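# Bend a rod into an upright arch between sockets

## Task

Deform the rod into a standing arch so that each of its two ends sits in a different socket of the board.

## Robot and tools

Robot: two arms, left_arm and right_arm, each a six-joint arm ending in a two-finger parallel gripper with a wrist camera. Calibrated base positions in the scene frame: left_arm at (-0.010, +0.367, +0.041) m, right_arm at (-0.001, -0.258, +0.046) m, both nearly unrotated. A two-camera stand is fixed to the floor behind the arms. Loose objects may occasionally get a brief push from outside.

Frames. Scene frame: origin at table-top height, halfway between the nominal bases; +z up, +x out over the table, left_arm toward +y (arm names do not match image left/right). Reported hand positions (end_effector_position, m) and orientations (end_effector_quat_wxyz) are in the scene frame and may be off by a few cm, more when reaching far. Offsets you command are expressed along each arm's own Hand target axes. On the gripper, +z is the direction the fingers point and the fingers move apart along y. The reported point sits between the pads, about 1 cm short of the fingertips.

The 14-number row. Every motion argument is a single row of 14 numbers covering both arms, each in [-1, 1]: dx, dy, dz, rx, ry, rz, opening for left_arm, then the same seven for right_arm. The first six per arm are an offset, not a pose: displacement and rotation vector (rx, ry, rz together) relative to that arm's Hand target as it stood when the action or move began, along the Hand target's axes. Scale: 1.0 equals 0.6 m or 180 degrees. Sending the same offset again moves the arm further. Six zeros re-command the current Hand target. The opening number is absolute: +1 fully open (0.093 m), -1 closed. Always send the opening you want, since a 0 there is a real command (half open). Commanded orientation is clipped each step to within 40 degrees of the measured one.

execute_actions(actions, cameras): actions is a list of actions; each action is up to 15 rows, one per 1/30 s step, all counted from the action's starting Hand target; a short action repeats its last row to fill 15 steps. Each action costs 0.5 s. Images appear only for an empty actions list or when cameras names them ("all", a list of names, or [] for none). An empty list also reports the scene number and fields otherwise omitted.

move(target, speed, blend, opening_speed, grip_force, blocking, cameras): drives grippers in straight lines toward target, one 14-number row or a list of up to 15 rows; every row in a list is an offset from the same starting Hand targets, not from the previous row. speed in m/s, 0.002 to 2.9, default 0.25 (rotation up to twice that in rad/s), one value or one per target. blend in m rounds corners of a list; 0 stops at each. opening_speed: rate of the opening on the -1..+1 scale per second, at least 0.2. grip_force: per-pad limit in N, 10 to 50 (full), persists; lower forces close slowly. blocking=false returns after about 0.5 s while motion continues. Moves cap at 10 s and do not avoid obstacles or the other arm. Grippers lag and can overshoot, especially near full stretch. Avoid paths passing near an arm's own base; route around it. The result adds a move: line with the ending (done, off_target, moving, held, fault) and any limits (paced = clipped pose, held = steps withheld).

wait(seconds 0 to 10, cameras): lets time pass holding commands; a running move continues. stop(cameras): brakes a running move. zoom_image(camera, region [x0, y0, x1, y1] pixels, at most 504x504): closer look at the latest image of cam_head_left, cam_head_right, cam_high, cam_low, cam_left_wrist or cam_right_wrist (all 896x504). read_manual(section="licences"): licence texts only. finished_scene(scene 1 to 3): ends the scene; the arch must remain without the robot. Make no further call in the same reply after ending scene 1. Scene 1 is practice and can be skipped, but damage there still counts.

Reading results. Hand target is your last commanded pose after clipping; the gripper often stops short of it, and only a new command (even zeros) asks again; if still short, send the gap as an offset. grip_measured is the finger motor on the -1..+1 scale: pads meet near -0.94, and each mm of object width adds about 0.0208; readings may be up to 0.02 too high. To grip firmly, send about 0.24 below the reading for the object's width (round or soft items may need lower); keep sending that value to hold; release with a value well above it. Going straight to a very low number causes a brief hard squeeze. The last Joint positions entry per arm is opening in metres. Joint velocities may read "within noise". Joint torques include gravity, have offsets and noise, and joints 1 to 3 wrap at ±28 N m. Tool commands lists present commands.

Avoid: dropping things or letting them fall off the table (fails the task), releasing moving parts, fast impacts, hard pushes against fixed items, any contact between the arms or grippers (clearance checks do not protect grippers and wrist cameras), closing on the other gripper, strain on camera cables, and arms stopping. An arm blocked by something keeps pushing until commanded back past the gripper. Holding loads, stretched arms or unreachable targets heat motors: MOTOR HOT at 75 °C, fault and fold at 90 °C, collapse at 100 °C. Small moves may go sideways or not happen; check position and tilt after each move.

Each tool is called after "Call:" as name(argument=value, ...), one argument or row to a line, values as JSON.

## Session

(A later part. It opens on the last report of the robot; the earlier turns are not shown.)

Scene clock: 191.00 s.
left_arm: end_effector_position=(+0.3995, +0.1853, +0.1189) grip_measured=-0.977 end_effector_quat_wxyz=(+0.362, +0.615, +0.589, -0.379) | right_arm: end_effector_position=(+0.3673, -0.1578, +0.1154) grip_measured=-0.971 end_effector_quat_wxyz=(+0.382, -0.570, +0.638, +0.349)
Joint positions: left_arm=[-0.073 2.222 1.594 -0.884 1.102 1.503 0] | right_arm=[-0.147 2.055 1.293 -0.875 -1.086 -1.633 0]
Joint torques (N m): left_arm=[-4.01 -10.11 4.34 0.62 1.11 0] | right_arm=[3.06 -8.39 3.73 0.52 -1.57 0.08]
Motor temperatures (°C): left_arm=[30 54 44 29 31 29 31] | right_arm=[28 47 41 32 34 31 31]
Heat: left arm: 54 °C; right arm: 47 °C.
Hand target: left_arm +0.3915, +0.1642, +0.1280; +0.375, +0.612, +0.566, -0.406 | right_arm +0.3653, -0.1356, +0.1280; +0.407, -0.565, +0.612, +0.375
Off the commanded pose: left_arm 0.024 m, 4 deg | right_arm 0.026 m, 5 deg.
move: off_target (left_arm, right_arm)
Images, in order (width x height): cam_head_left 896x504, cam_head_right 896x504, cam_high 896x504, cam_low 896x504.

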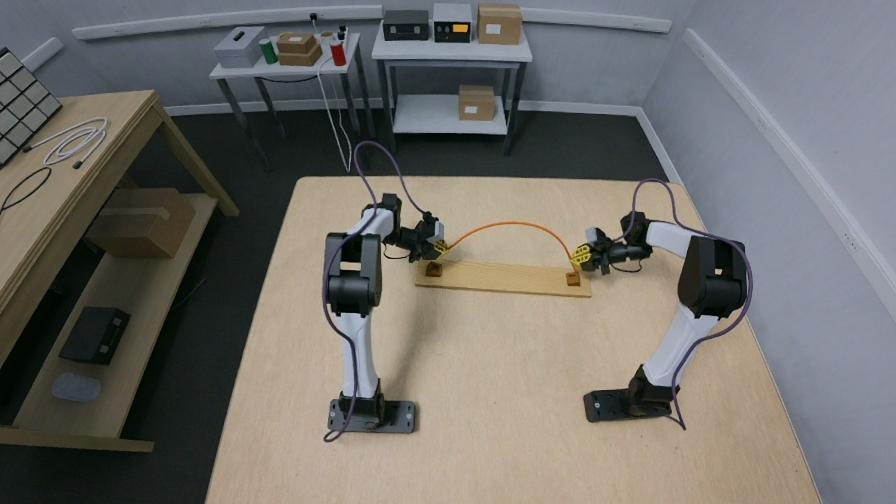

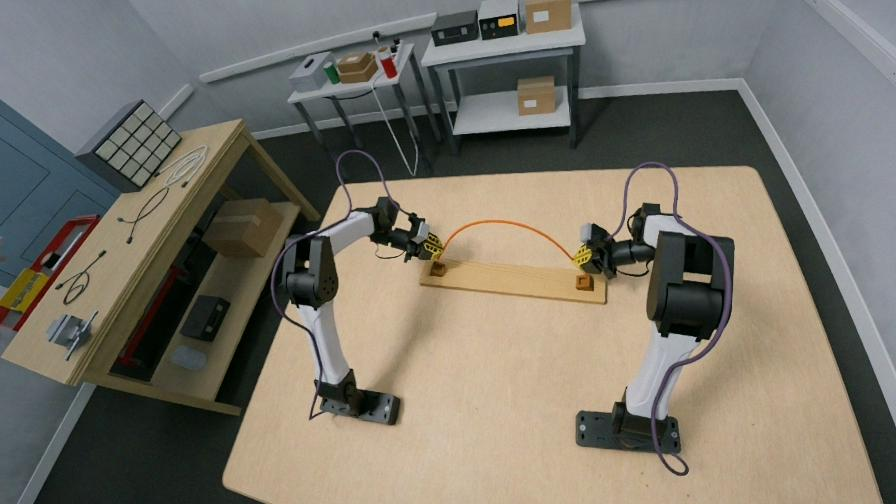

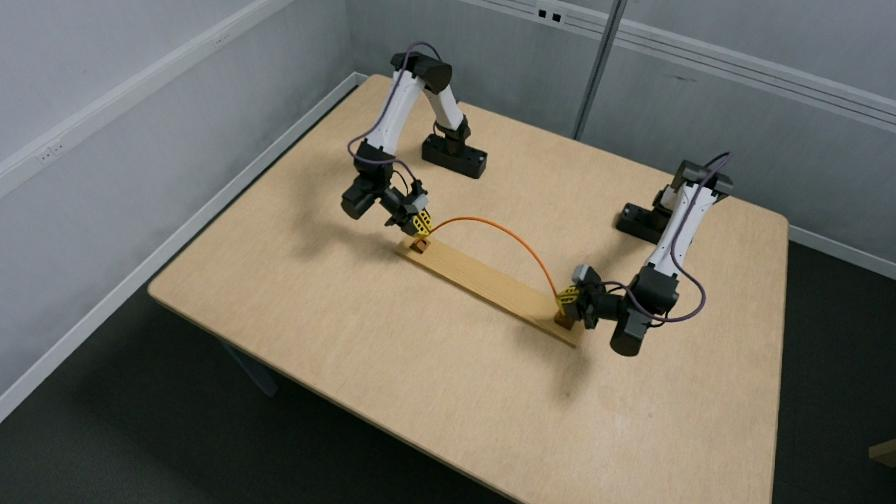

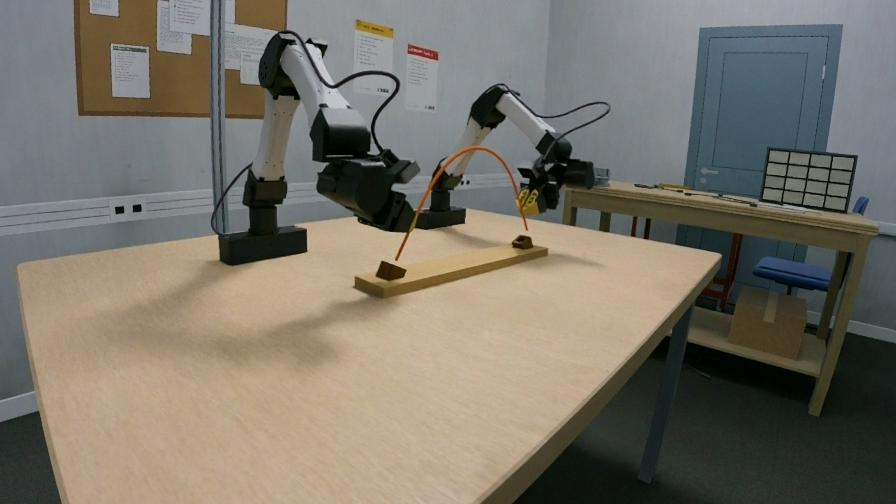

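Call:
move(
  target=[0.0207,-0.0227,0.0197,0,0,0,-1,0.012,0.0158,0.0145,0,0,0,-1],
  speed=0.08,
  cameras=["cam_head_left","cam_head_right","cam_high","cam_low"],
)

Call:
zoom_image(
  camera="cam_head_right",
  region=[410, 235, 470, 285],
)

Call:
zoom_image(
  camera="cam_head_left",
  region=[545, 240, 605, 290],
)

Call:
zoom_image(
  camera="cam_low",
  region=[360, 230, 420, 280],
)

Call:
zoom_image(
  camera="cam_low",
  region=[490, 205, 550, 255],
)

Call:
zoom_image(
  camera="cam_high",
  region=[395, 215, 455, 265],
)

Scene clock: 225.33 s.
left_arm: end_effector_position=(+0.3841, +0.1806, +0.0915) grip_measured=-0.977 end_effector_quat_wxyz=(+0.353, +0.608, +0.596, -0.388) | right_arm: end_effector_position=(+0.3582, -0.1523, +0.0993) grip_measured=-0.971 end_effector_quat_wxyz=(+0.378, -0.565, +0.642, +0.354)
Joint positions: left_arm=[-0.087 2.222 1.472 -0.759 1.103 1.464 0] | right_arm=[-0.135 2.055 1.217 -0.784 -1.089 -1.597 0]
Joint torques (N m): left_arm=[-4.18 -12.15 4.18 0.69 1.1 0] | right_arm=[3.29 -9.61 3.59 0.59 -1.56 0.02]
Motor temperatures (°C): left_arm=[31 58 41 29 31 29 32] | right_arm=[29 50 41 32 35 31 31]
Heat: left arm: 58 °C; right arm: 50 °C.
Hand target: left_arm +0.3775, +0.1593, +0.1120; +0.375, +0.612, +0.566, -0.406 | right_arm +0.3562, -0.1297, +0.1180; +0.406, -0.565, +0.612, +0.375
Off the commanded pose: left_arm 0.030 m, 5 deg | right_arm 0.029 m, 5 deg.
move: off_target (left_arm, right_arm)
Images, in order (width x height): cam_head_left 896x504, cam_head_right 896x504, cam_high 896x504, cam_low 896x504.

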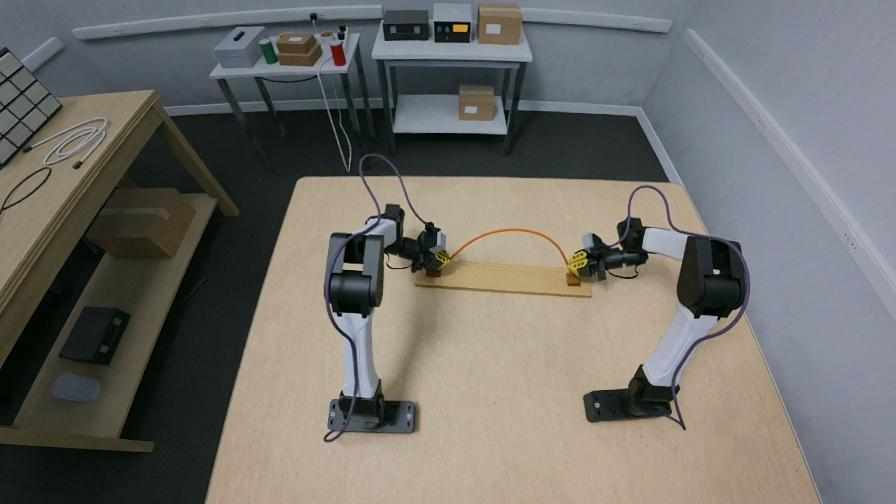

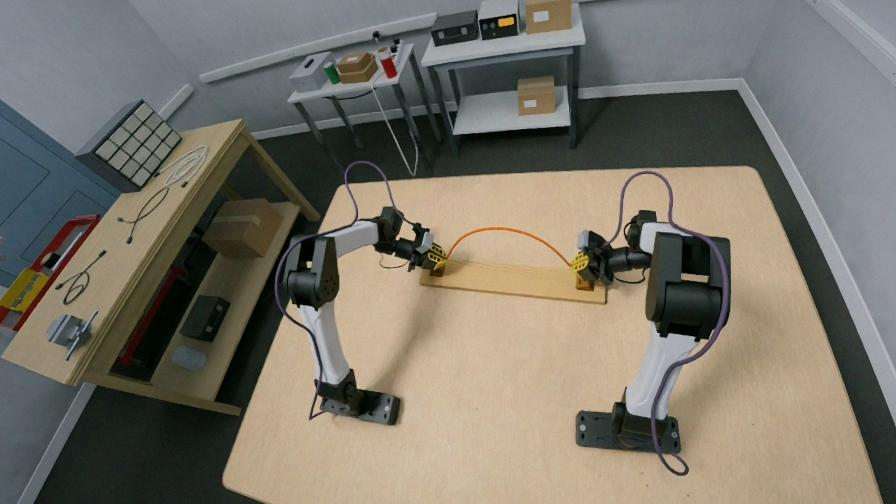

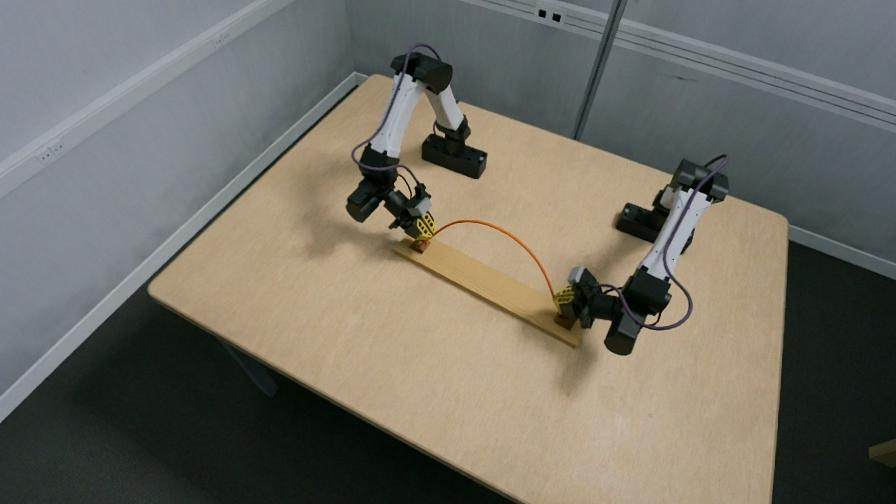

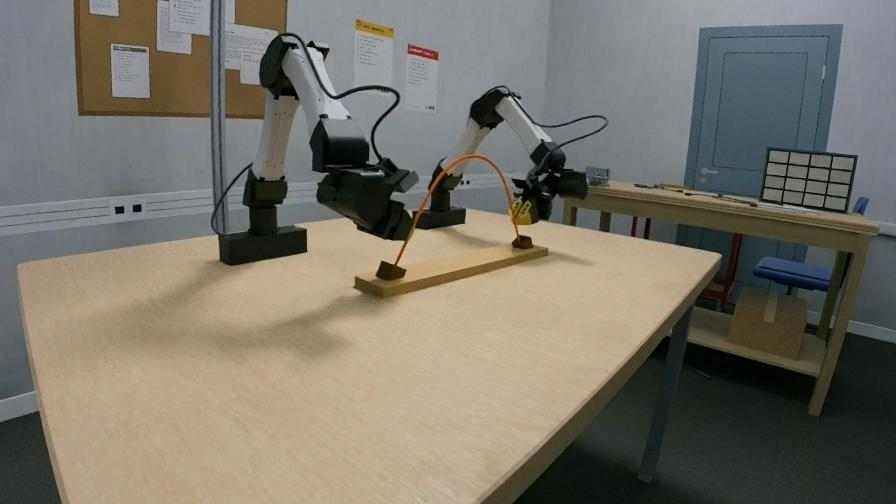

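Scaled by 8.400 from the camera's 896x504 image, which has a finer 1280x720 frame.

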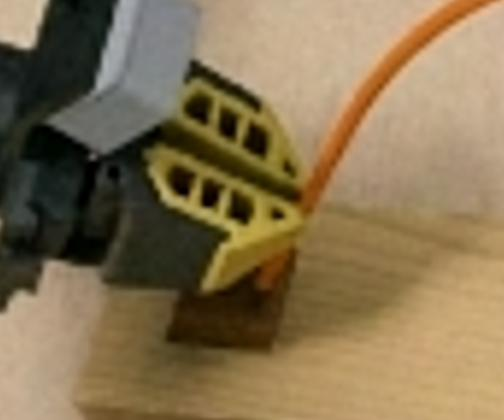

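Scaled by 8.400 from the camera's 896x504 image, which has a finer 1280x720 frame.

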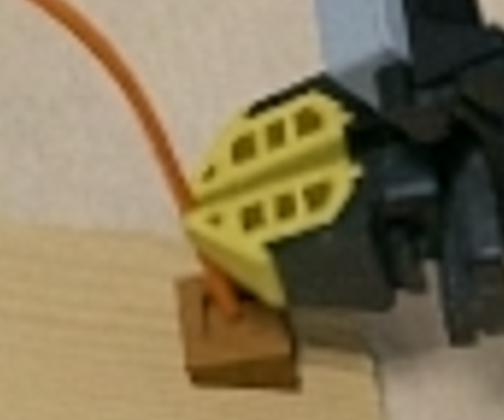

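Scaled by 8.400 from the camera's 896x504 image, which has a finer 1280x720 frame.

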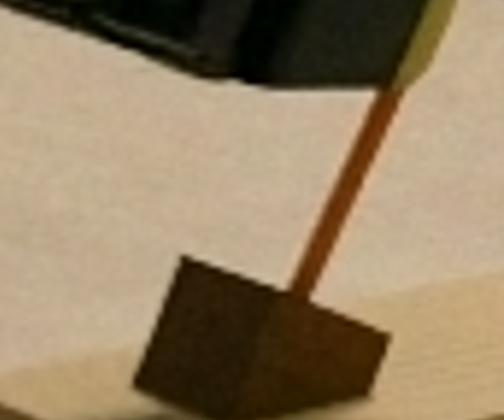

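Scaled by 8.400 from the camera's 896x504 image, which has a finer 1280x720 frame.

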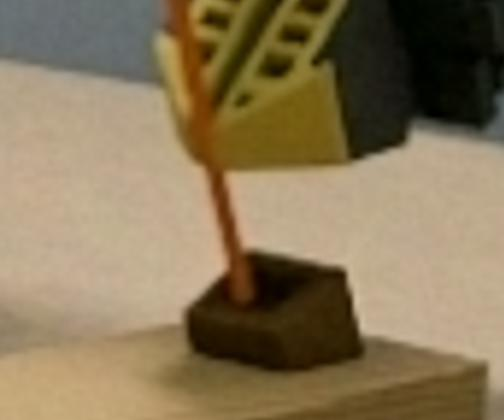

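Scaled by 8.400 from the camera's 896x504 image, which has a finer 1280x720 frame.

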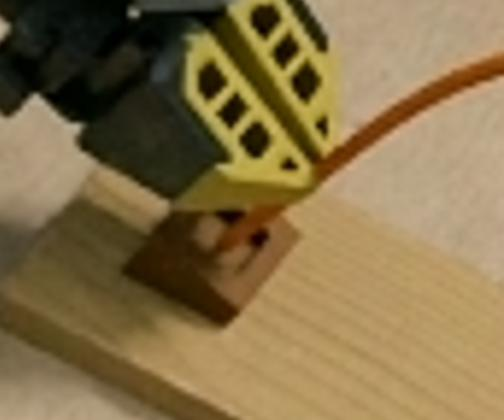

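Call:
move(
  target=[0.0141,0.0034,-0.0130,0,0,0,-1,0.0163,-0.0024,-0.0039,0,0,0,-1],
  speed=0.06,
  cameras=["cam_head_left","cam_head_right","cam_high","cam_low"],
)

Call:
zoom_image(
  camera="cam_head_right",
  region=[410, 235, 470, 285],
)

Call:
zoom_image(
  camera="cam_head_left",
  region=[545, 240, 605, 290],
)

Call:
zoom_image(
  camera="cam_low",
  region=[360, 230, 420, 280],
)

Call:
zoom_image(
  camera="cam_low",
  region=[490, 205, 550, 255],
)

Call:
zoom_image(
  camera="cam_high",
  region=[395, 215, 455, 265],
)

Scene clock: 239.07 s.
left_arm: end_effector_position=(+0.3849, +0.1854, +0.0914) grip_measured=-0.977 end_effector_quat_wxyz=(+0.356, +0.608, +0.596, -0.385) | right_arm: end_effector_position=(+0.3583, -0.1523, +0.0993) grip_measured=-0.971 end_effector_quat_wxyz=(+0.379, -0.565, +0.642, +0.354)
Joint positions: left_arm=[-0.076 2.222 1.472 -0.768 1.103 1.481 0] | right_arm=[-0.135 2.055 1.217 -0.784 -1.089 -1.599 0]
Joint torques (N m): left_arm=[-2.91 -10.4 5.57 0.39 1.11 0.28] | right_arm=[1.92 -7.66 3.85 0.53 -1.54 -0.19]
Motor temperatures (°C): left_arm=[31 61 41 29 31 29 32] | right_arm=[29 52 40 32 36 31 31]
Heat: left arm: 61 °C; right arm: 52 °C.
Hand target: left_arm +0.3803, +0.1695, +0.1073; +0.375, +0.612, +0.566, -0.406 | right_arm +0.3572, -0.1357, +0.1099; +0.406, -0.565, +0.612, +0.375
Off the commanded pose: left_arm 0.023 m, 5 deg | right_arm 0.020 m, 5 deg.
move: off_target (left_arm, right_arm)
Images, in order (width x height): cam_head_left 896x504, cam_head_right 896x504, cam_high 896x504, cam_low 896x504.

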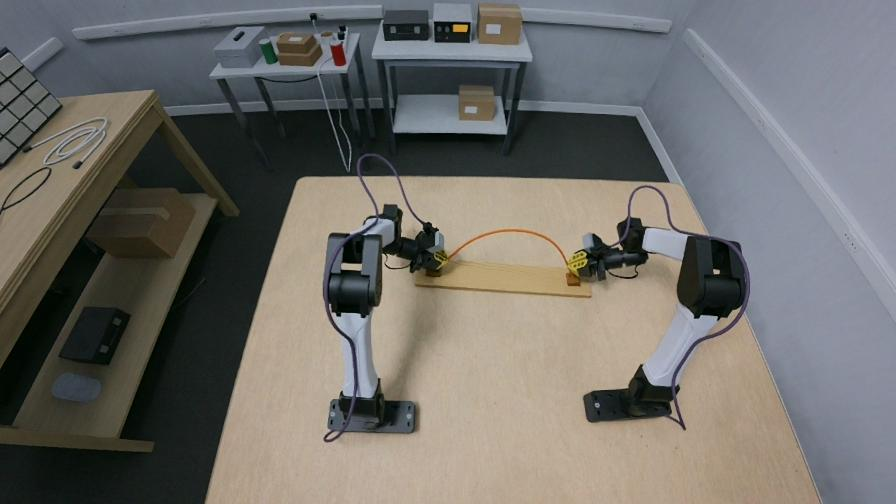

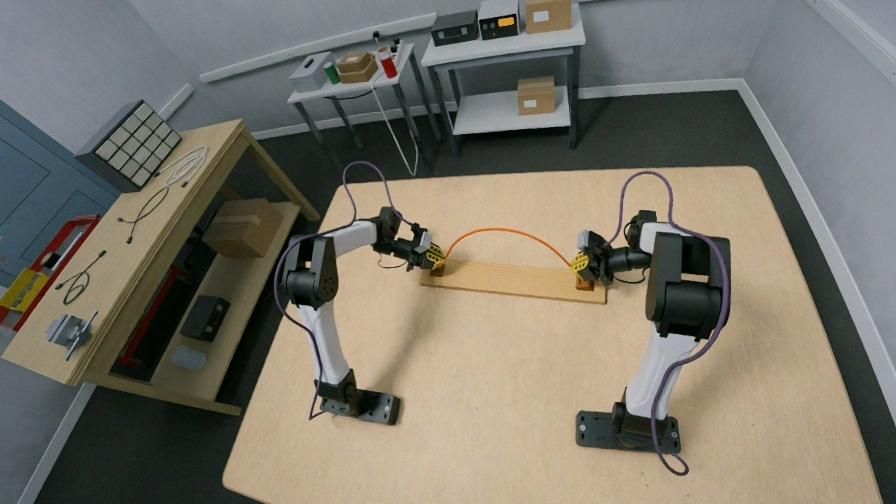

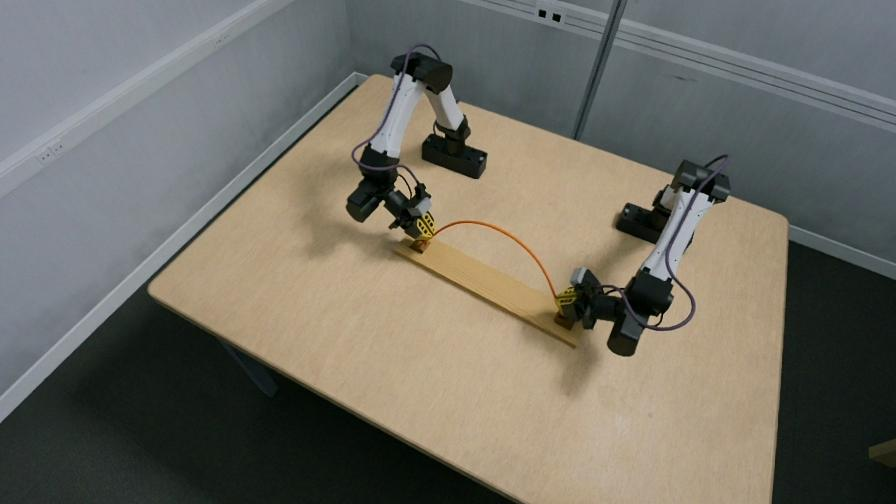

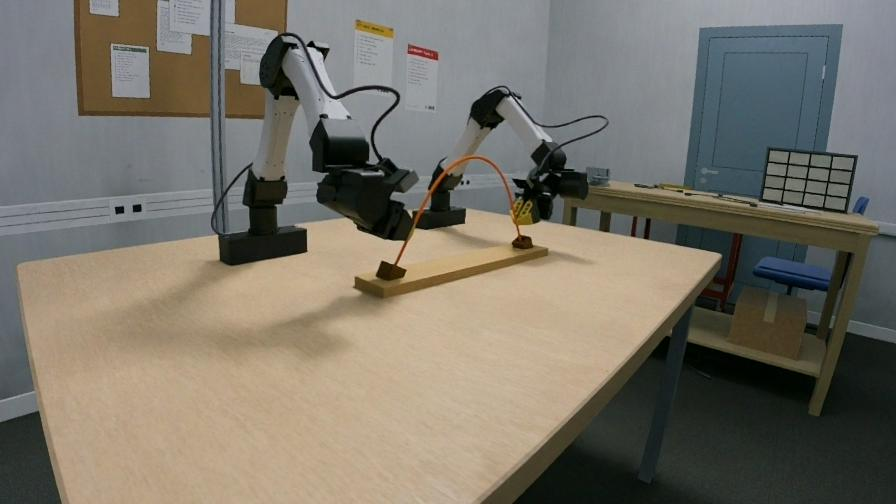

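Scaled by 8.400 from the camera's 896x504 image, which has a finer 1280x720 frame.

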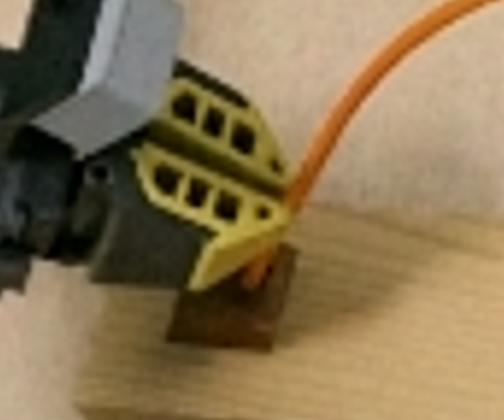

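Scaled by 8.400 from the camera's 896x504 image, which has a finer 1280x720 frame.

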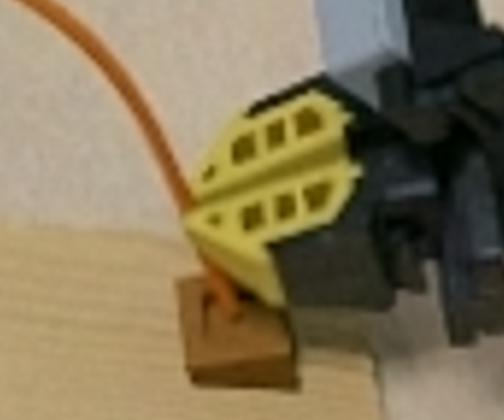

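Scaled by 8.400 from the camera's 896x504 image, which has a finer 1280x720 frame.

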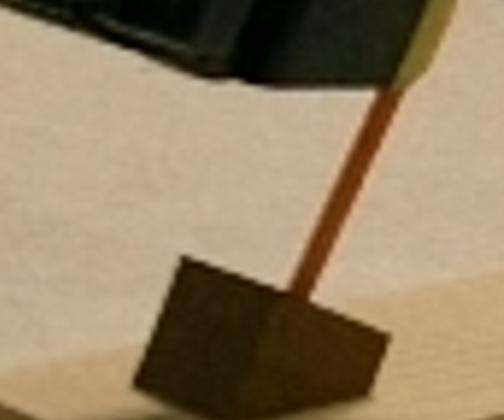

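Scaled by 8.400 from the camera's 896x504 image, which has a finer 1280x720 frame.

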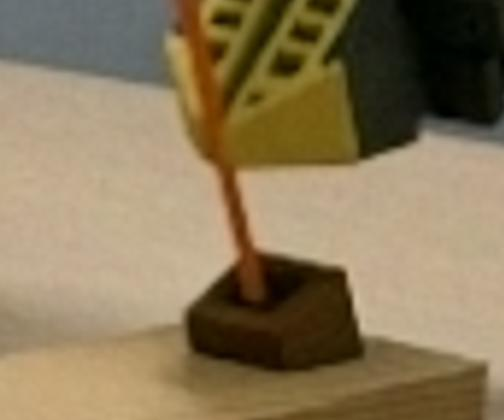

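Scaled by 8.400 from the camera's 896x504 image, which has a finer 1280x720 frame.

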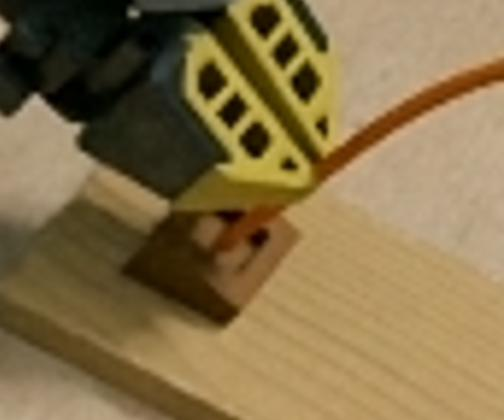

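Call:
move(
  target=[0.031,-0.0013,-0.005,0,0,0,-1,0.0312,-0.0013,-0.005,0,0,0,-1],
  speed=0.06,
  cameras=["cam_head_left","cam_head_right","cam_low"],
)

Call:
zoom_image(
  camera="cam_head_right",
  region=[410, 235, 470, 285],
)

Call:
zoom_image(
  camera="cam_head_left",
  region=[545, 240, 605, 290],
)

Call:
zoom_image(
  camera="cam_low",
  region=[360, 230, 420, 280],
)

Call:
zoom_image(
  camera="cam_low",
  region=[490, 205, 550, 255],
)

Scene clock: 250.03 s.
left_arm: end_effector_position=(+0.3859, +0.1927, +0.0854) grip_measured=-0.977 end_effector_quat_wxyz=(+0.365, +0.613, +0.587, -0.382) | right_arm: end_effector_position=(+0.3579, -0.1532, +0.0929) grip_measured=-0.971 end_effector_quat_wxyz=(+0.395, -0.565, +0.627, +0.363)
Joint positions: left_arm=[-0.056 2.241 1.472 -0.776 1.113 1.541 0] | right_arm=[-0.147 2.095 1.217 -0.784 -1.13 -1.66 0]
Joint torques (N m): left_arm=[-2.47 -8.79 5.3 0.26 1.03 0.31] | right_arm=[0.65 -6.71 4.19 0.36 -1.11 -0.24]
Motor temperatures (°C): left_arm=[31 61 41 29 32 29 32] | right_arm=[29 51 40 32 36 31 31]
Heat: left arm: 61 °C; right arm: 51 °C.
Hand target: left_arm +0.3803, +0.1796, +0.0913; +0.375, +0.612, +0.566, -0.406 | right_arm +0.3572, -0.1457, +0.0938; +0.407, -0.565, +0.612, +0.375
Off the commanded pose: left_arm 0.015 m, 4 deg | right_arm 0.008 m, 3 deg.
move: off_target (left_arm, right_arm)
Images, in order (width x height): cam_head_left 896x504, cam_head_right 896x504, cam_low 896x504.

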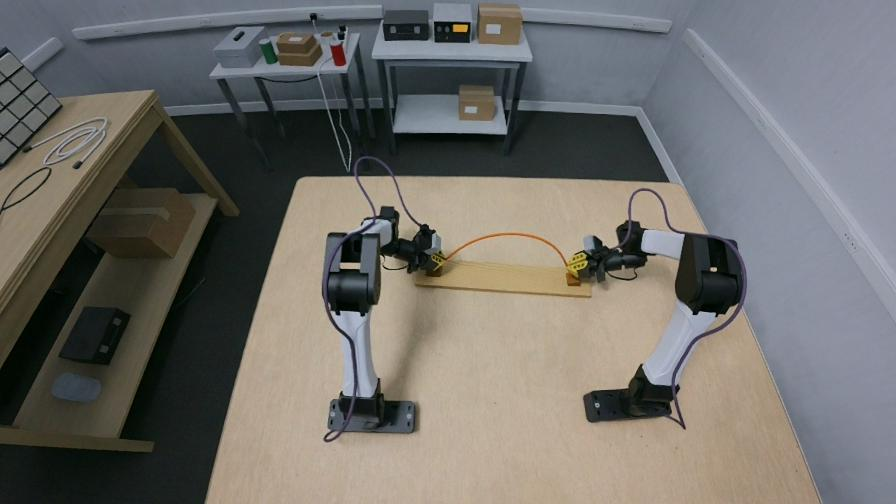

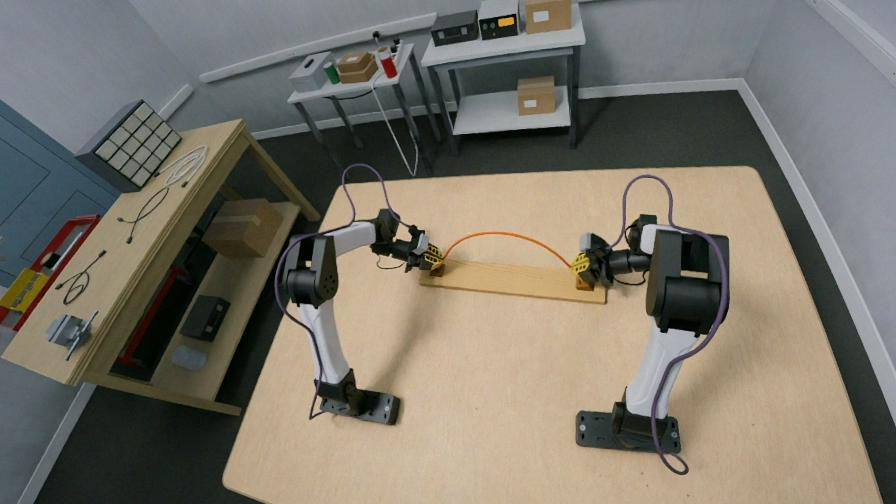

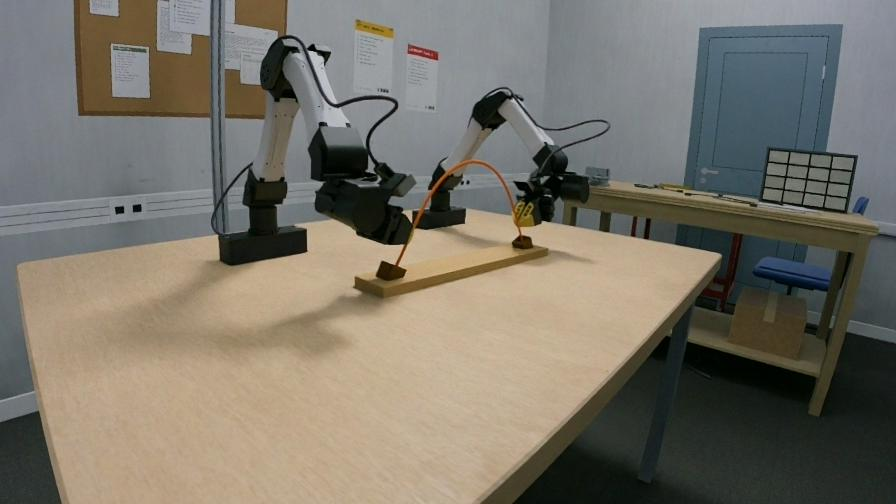

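Scaled by 8.400 from the camera's 896x504 image, which has a finer 1280x720 frame.

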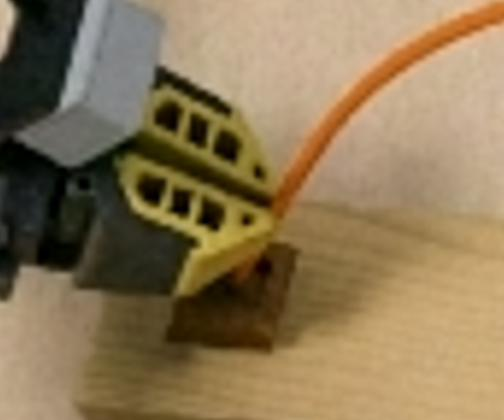

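Scaled by 8.400 from the camera's 896x504 image, which has a finer 1280x720 frame.

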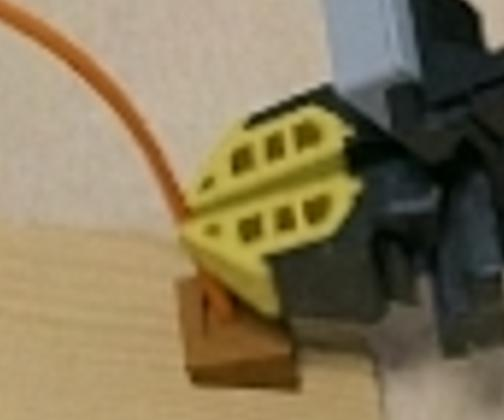

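Scaled by 8.400 from the camera's 896x504 image, which has a finer 1280x720 frame.

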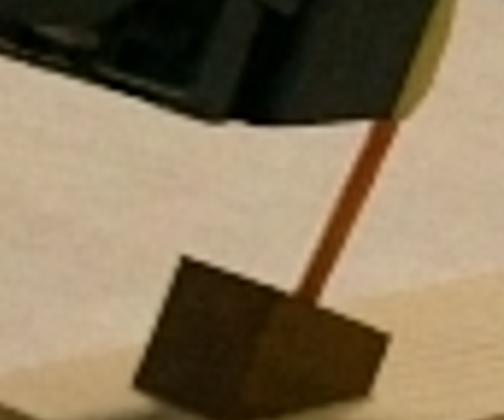

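Scaled by 8.400 from the camera's 896x504 image, which has a finer 1280x720 frame.

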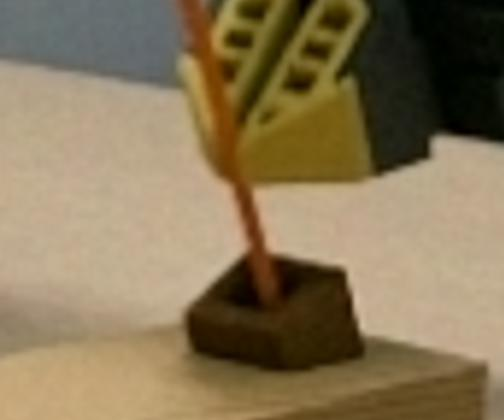

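Call:
move(
  target=[0.015,-0.0005,-0.001,0,0,0,-1,0.028,-0.0013,-0.0063,0,0,0,-1],
  speed=0.06,
  cameras=["cam_head_left","cam_head_right","cam_low"],
)

Call:
zoom_image(
  camera="cam_head_left",
  region=[545, 240, 605, 290],
)

Call:
zoom_image(
  camera="cam_low",
  region=[360, 230, 420, 280],
)

Call:
zoom_image(
  camera="cam_low",
  region=[490, 205, 550, 255],
)

Scene clock: 264.53 s.
left_arm: end_effector_position=(+0.3851, +0.1929, +0.0842) grip_measured=-0.977 end_effector_quat_wxyz=(+0.375, +0.611, +0.578, -0.390) | right_arm: end_effector_position=(+0.3563, -0.1551, +0.0920) grip_measured=-0.971 end_effector_quat_wxyz=(+0.421, -0.553, +0.609, +0.381)
Joint positions: left_arm=[-0.05 2.256 1.472 -0.78 1.143 1.569 0] | right_arm=[-0.168 2.134 1.217 -0.806 -1.204 -1.735 0]
Joint torques (N m): left_arm=[-2.14 -8.28 5.33 0.24 0.76 0.27] | right_arm=[-0.05 -5.78 5.27 0.14 -0.35 -0.2]
Motor temperatures (°C): left_arm=[30 56 41 28 32 29 32] | right_arm=[28 49 39 31 35 31 32]
Heat: left arm: 56 °C; right arm: 49 °C.
Hand target: left_arm +0.3803, +0.1836, +0.0832; +0.375, +0.612, +0.566, -0.406 | right_arm +0.3572, -0.1558, +0.0797; +0.406, -0.565, +0.612, +0.375
Off the commanded pose: left_arm 0.010 m, 2 deg | right_arm 0.012 m, 2 deg.
move: off_target (right_arm)
Images, in order (width x height): cam_head_left 896x504, cam_head_right 896x504, cam_low 896x504.

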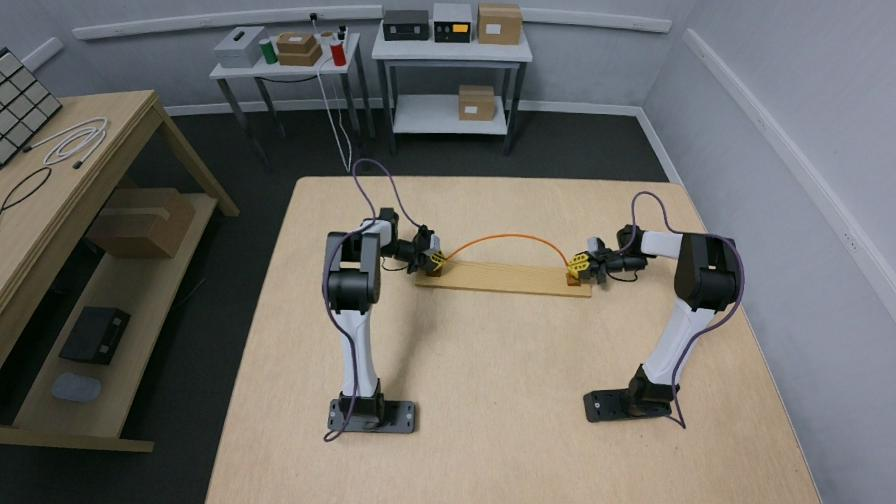

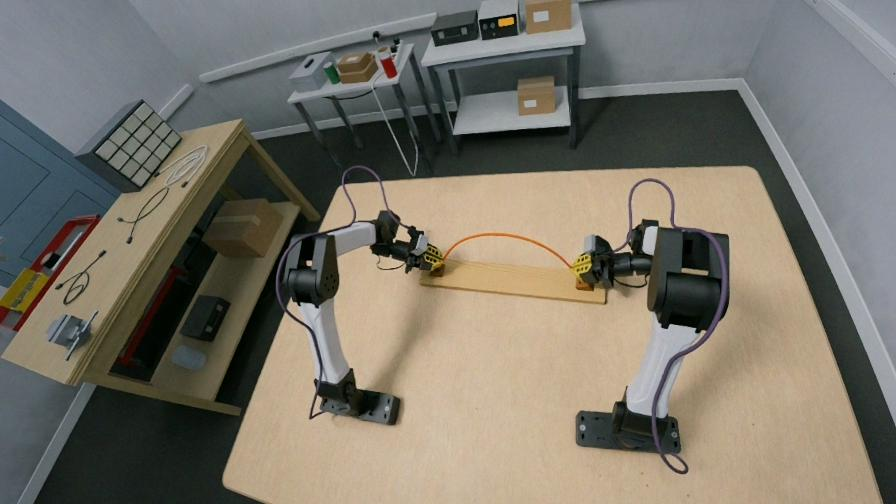

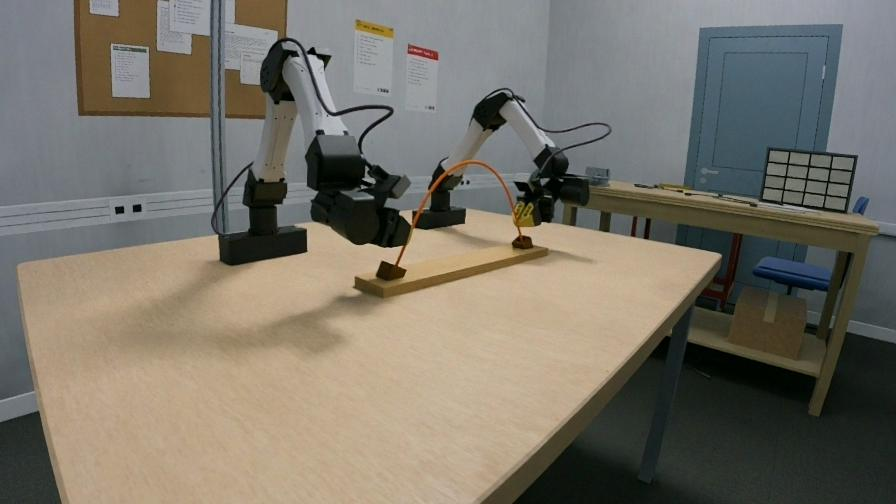

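Scaled by 8.400 from the camera's 896x504 image, which has a finer 1280x720 frame.

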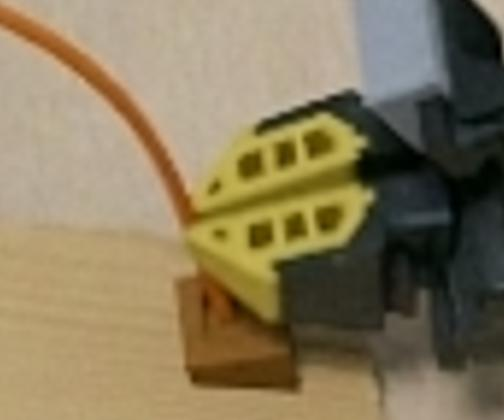

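Scaled by 8.400 from the camera's 896x504 image, which has a finer 1280x720 frame.

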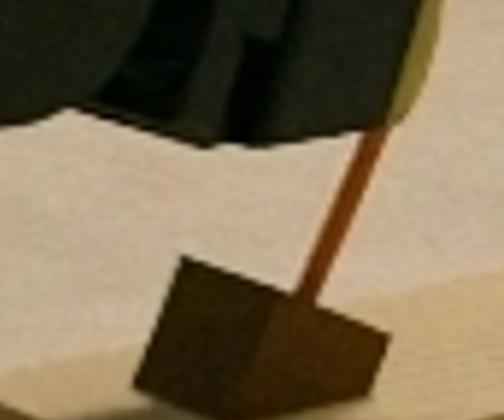

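Scaled by 8.400 from the camera's 896x504 image, which has a finer 1280x720 frame.

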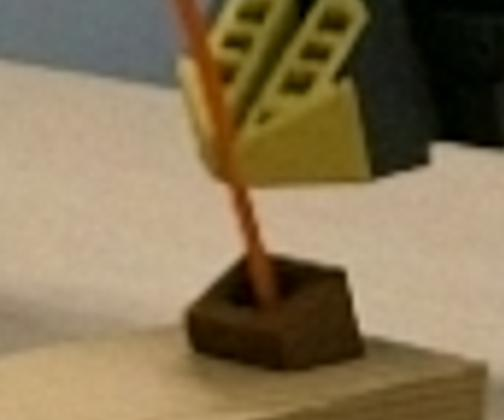

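Call:
move(
  target=[
    [0.0047,0.0068,-0.0153,0,0,0,-1,-0.0142,0.0017,-0.005,0,0,0,-1],
    [0.0047,0.0068,-0.0153,0,0,0,-0.4,-0.0142,0.0017,-0.005,0,0,0,-0.4],
  ],
  speed=0.05,
  opening_speed=0.3,
  cameras=["cam_head_left","cam_head_right","cam_low"],
)

Call:
zoom_image(
  camera="cam_low",
  region=[360, 230, 420, 280],
)

Call:
zoom_image(
  camera="cam_low",
  region=[490, 205, 550, 255],
)

Scene clock: 292.87 s.
left_arm: end_effector_position=(+0.3814, +0.1952, +0.0815) grip_measured=-0.402 end_effector_quat_wxyz=(+0.369, +0.604, +0.575, -0.410) | right_arm: end_effector_position=(+0.3545, -0.1575, +0.0866) grip_measured=-0.402 end_effector_quat_wxyz=(+0.405, -0.561, +0.618, +0.374)
Joint positions: left_arm=[-0.041 2.293 1.508 -0.867 1.167 1.633 0.026] | right_arm=[-0.168 2.134 1.221 -0.817 -1.163 -1.735 0.026]
Joint torques (N m): left_arm=[-0.8 -9.21 6.6 0.13 0.53 0.28] | right_arm=[0.14 -7.56 5.33 0.03 -0.75 -0.18]
Heat: left arm: 54 °C; right arm: 47 °C.
Hand target: left_arm +0.3852, +0.1929, +0.0842; +0.375, +0.612, +0.566, -0.406 | right_arm +0.3562, -0.1551, +0.0888; +0.407, -0.565, +0.612, +0.375
Off the commanded pose: left_arm 0.005 m, 2 deg | right_arm 0.004 m, 1 deg.
move: done
Images, in order (width x height): cam_head_left 896x504, cam_head_right 896x504, cam_low 896x504.

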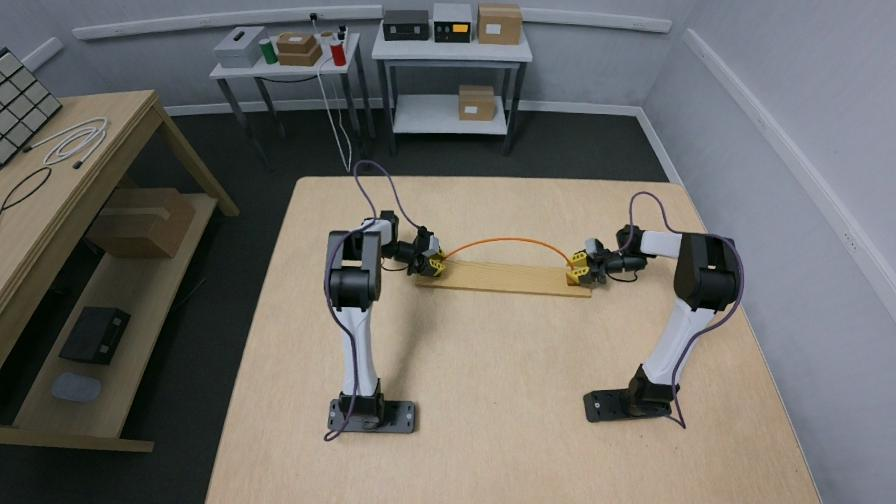

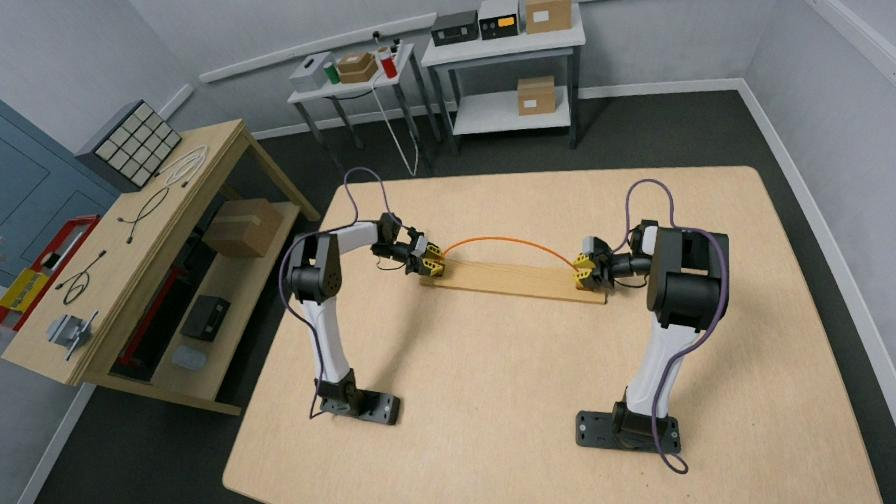

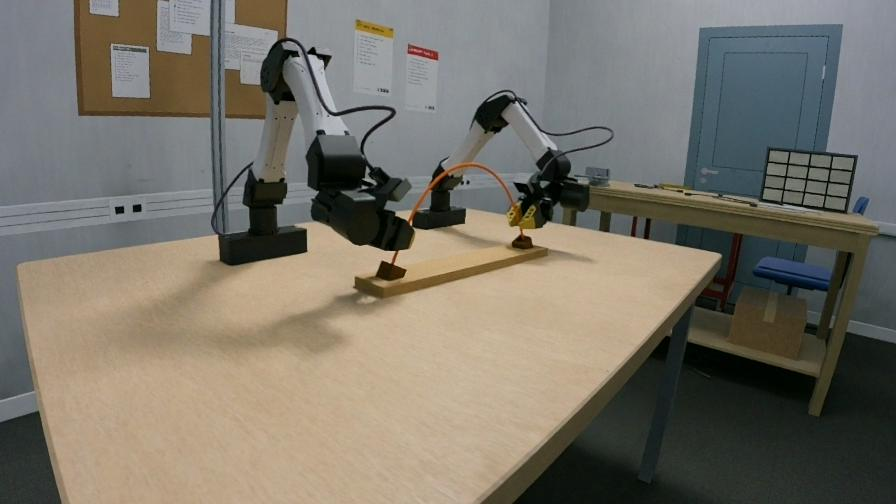

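Scaled by 8.400 from the camera's 896x504 image, which has a finer 1280x720 frame.

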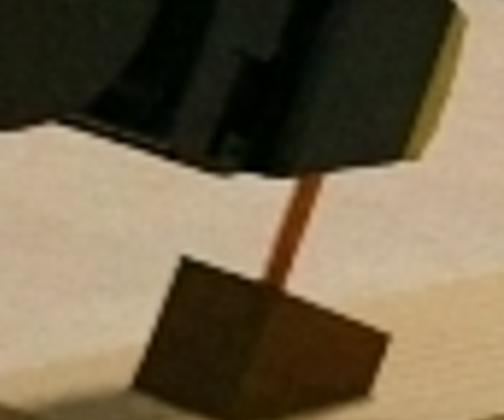

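Scaled by 8.400 from the camera's 896x504 image, which has a finer 1280x720 frame.

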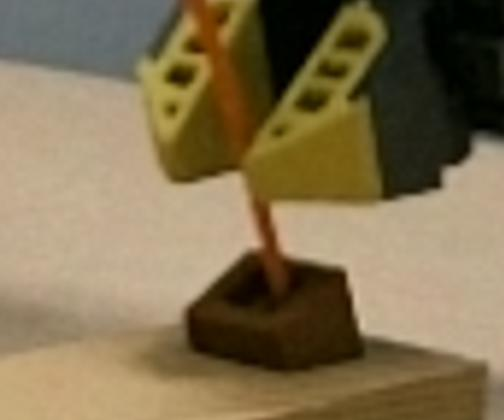

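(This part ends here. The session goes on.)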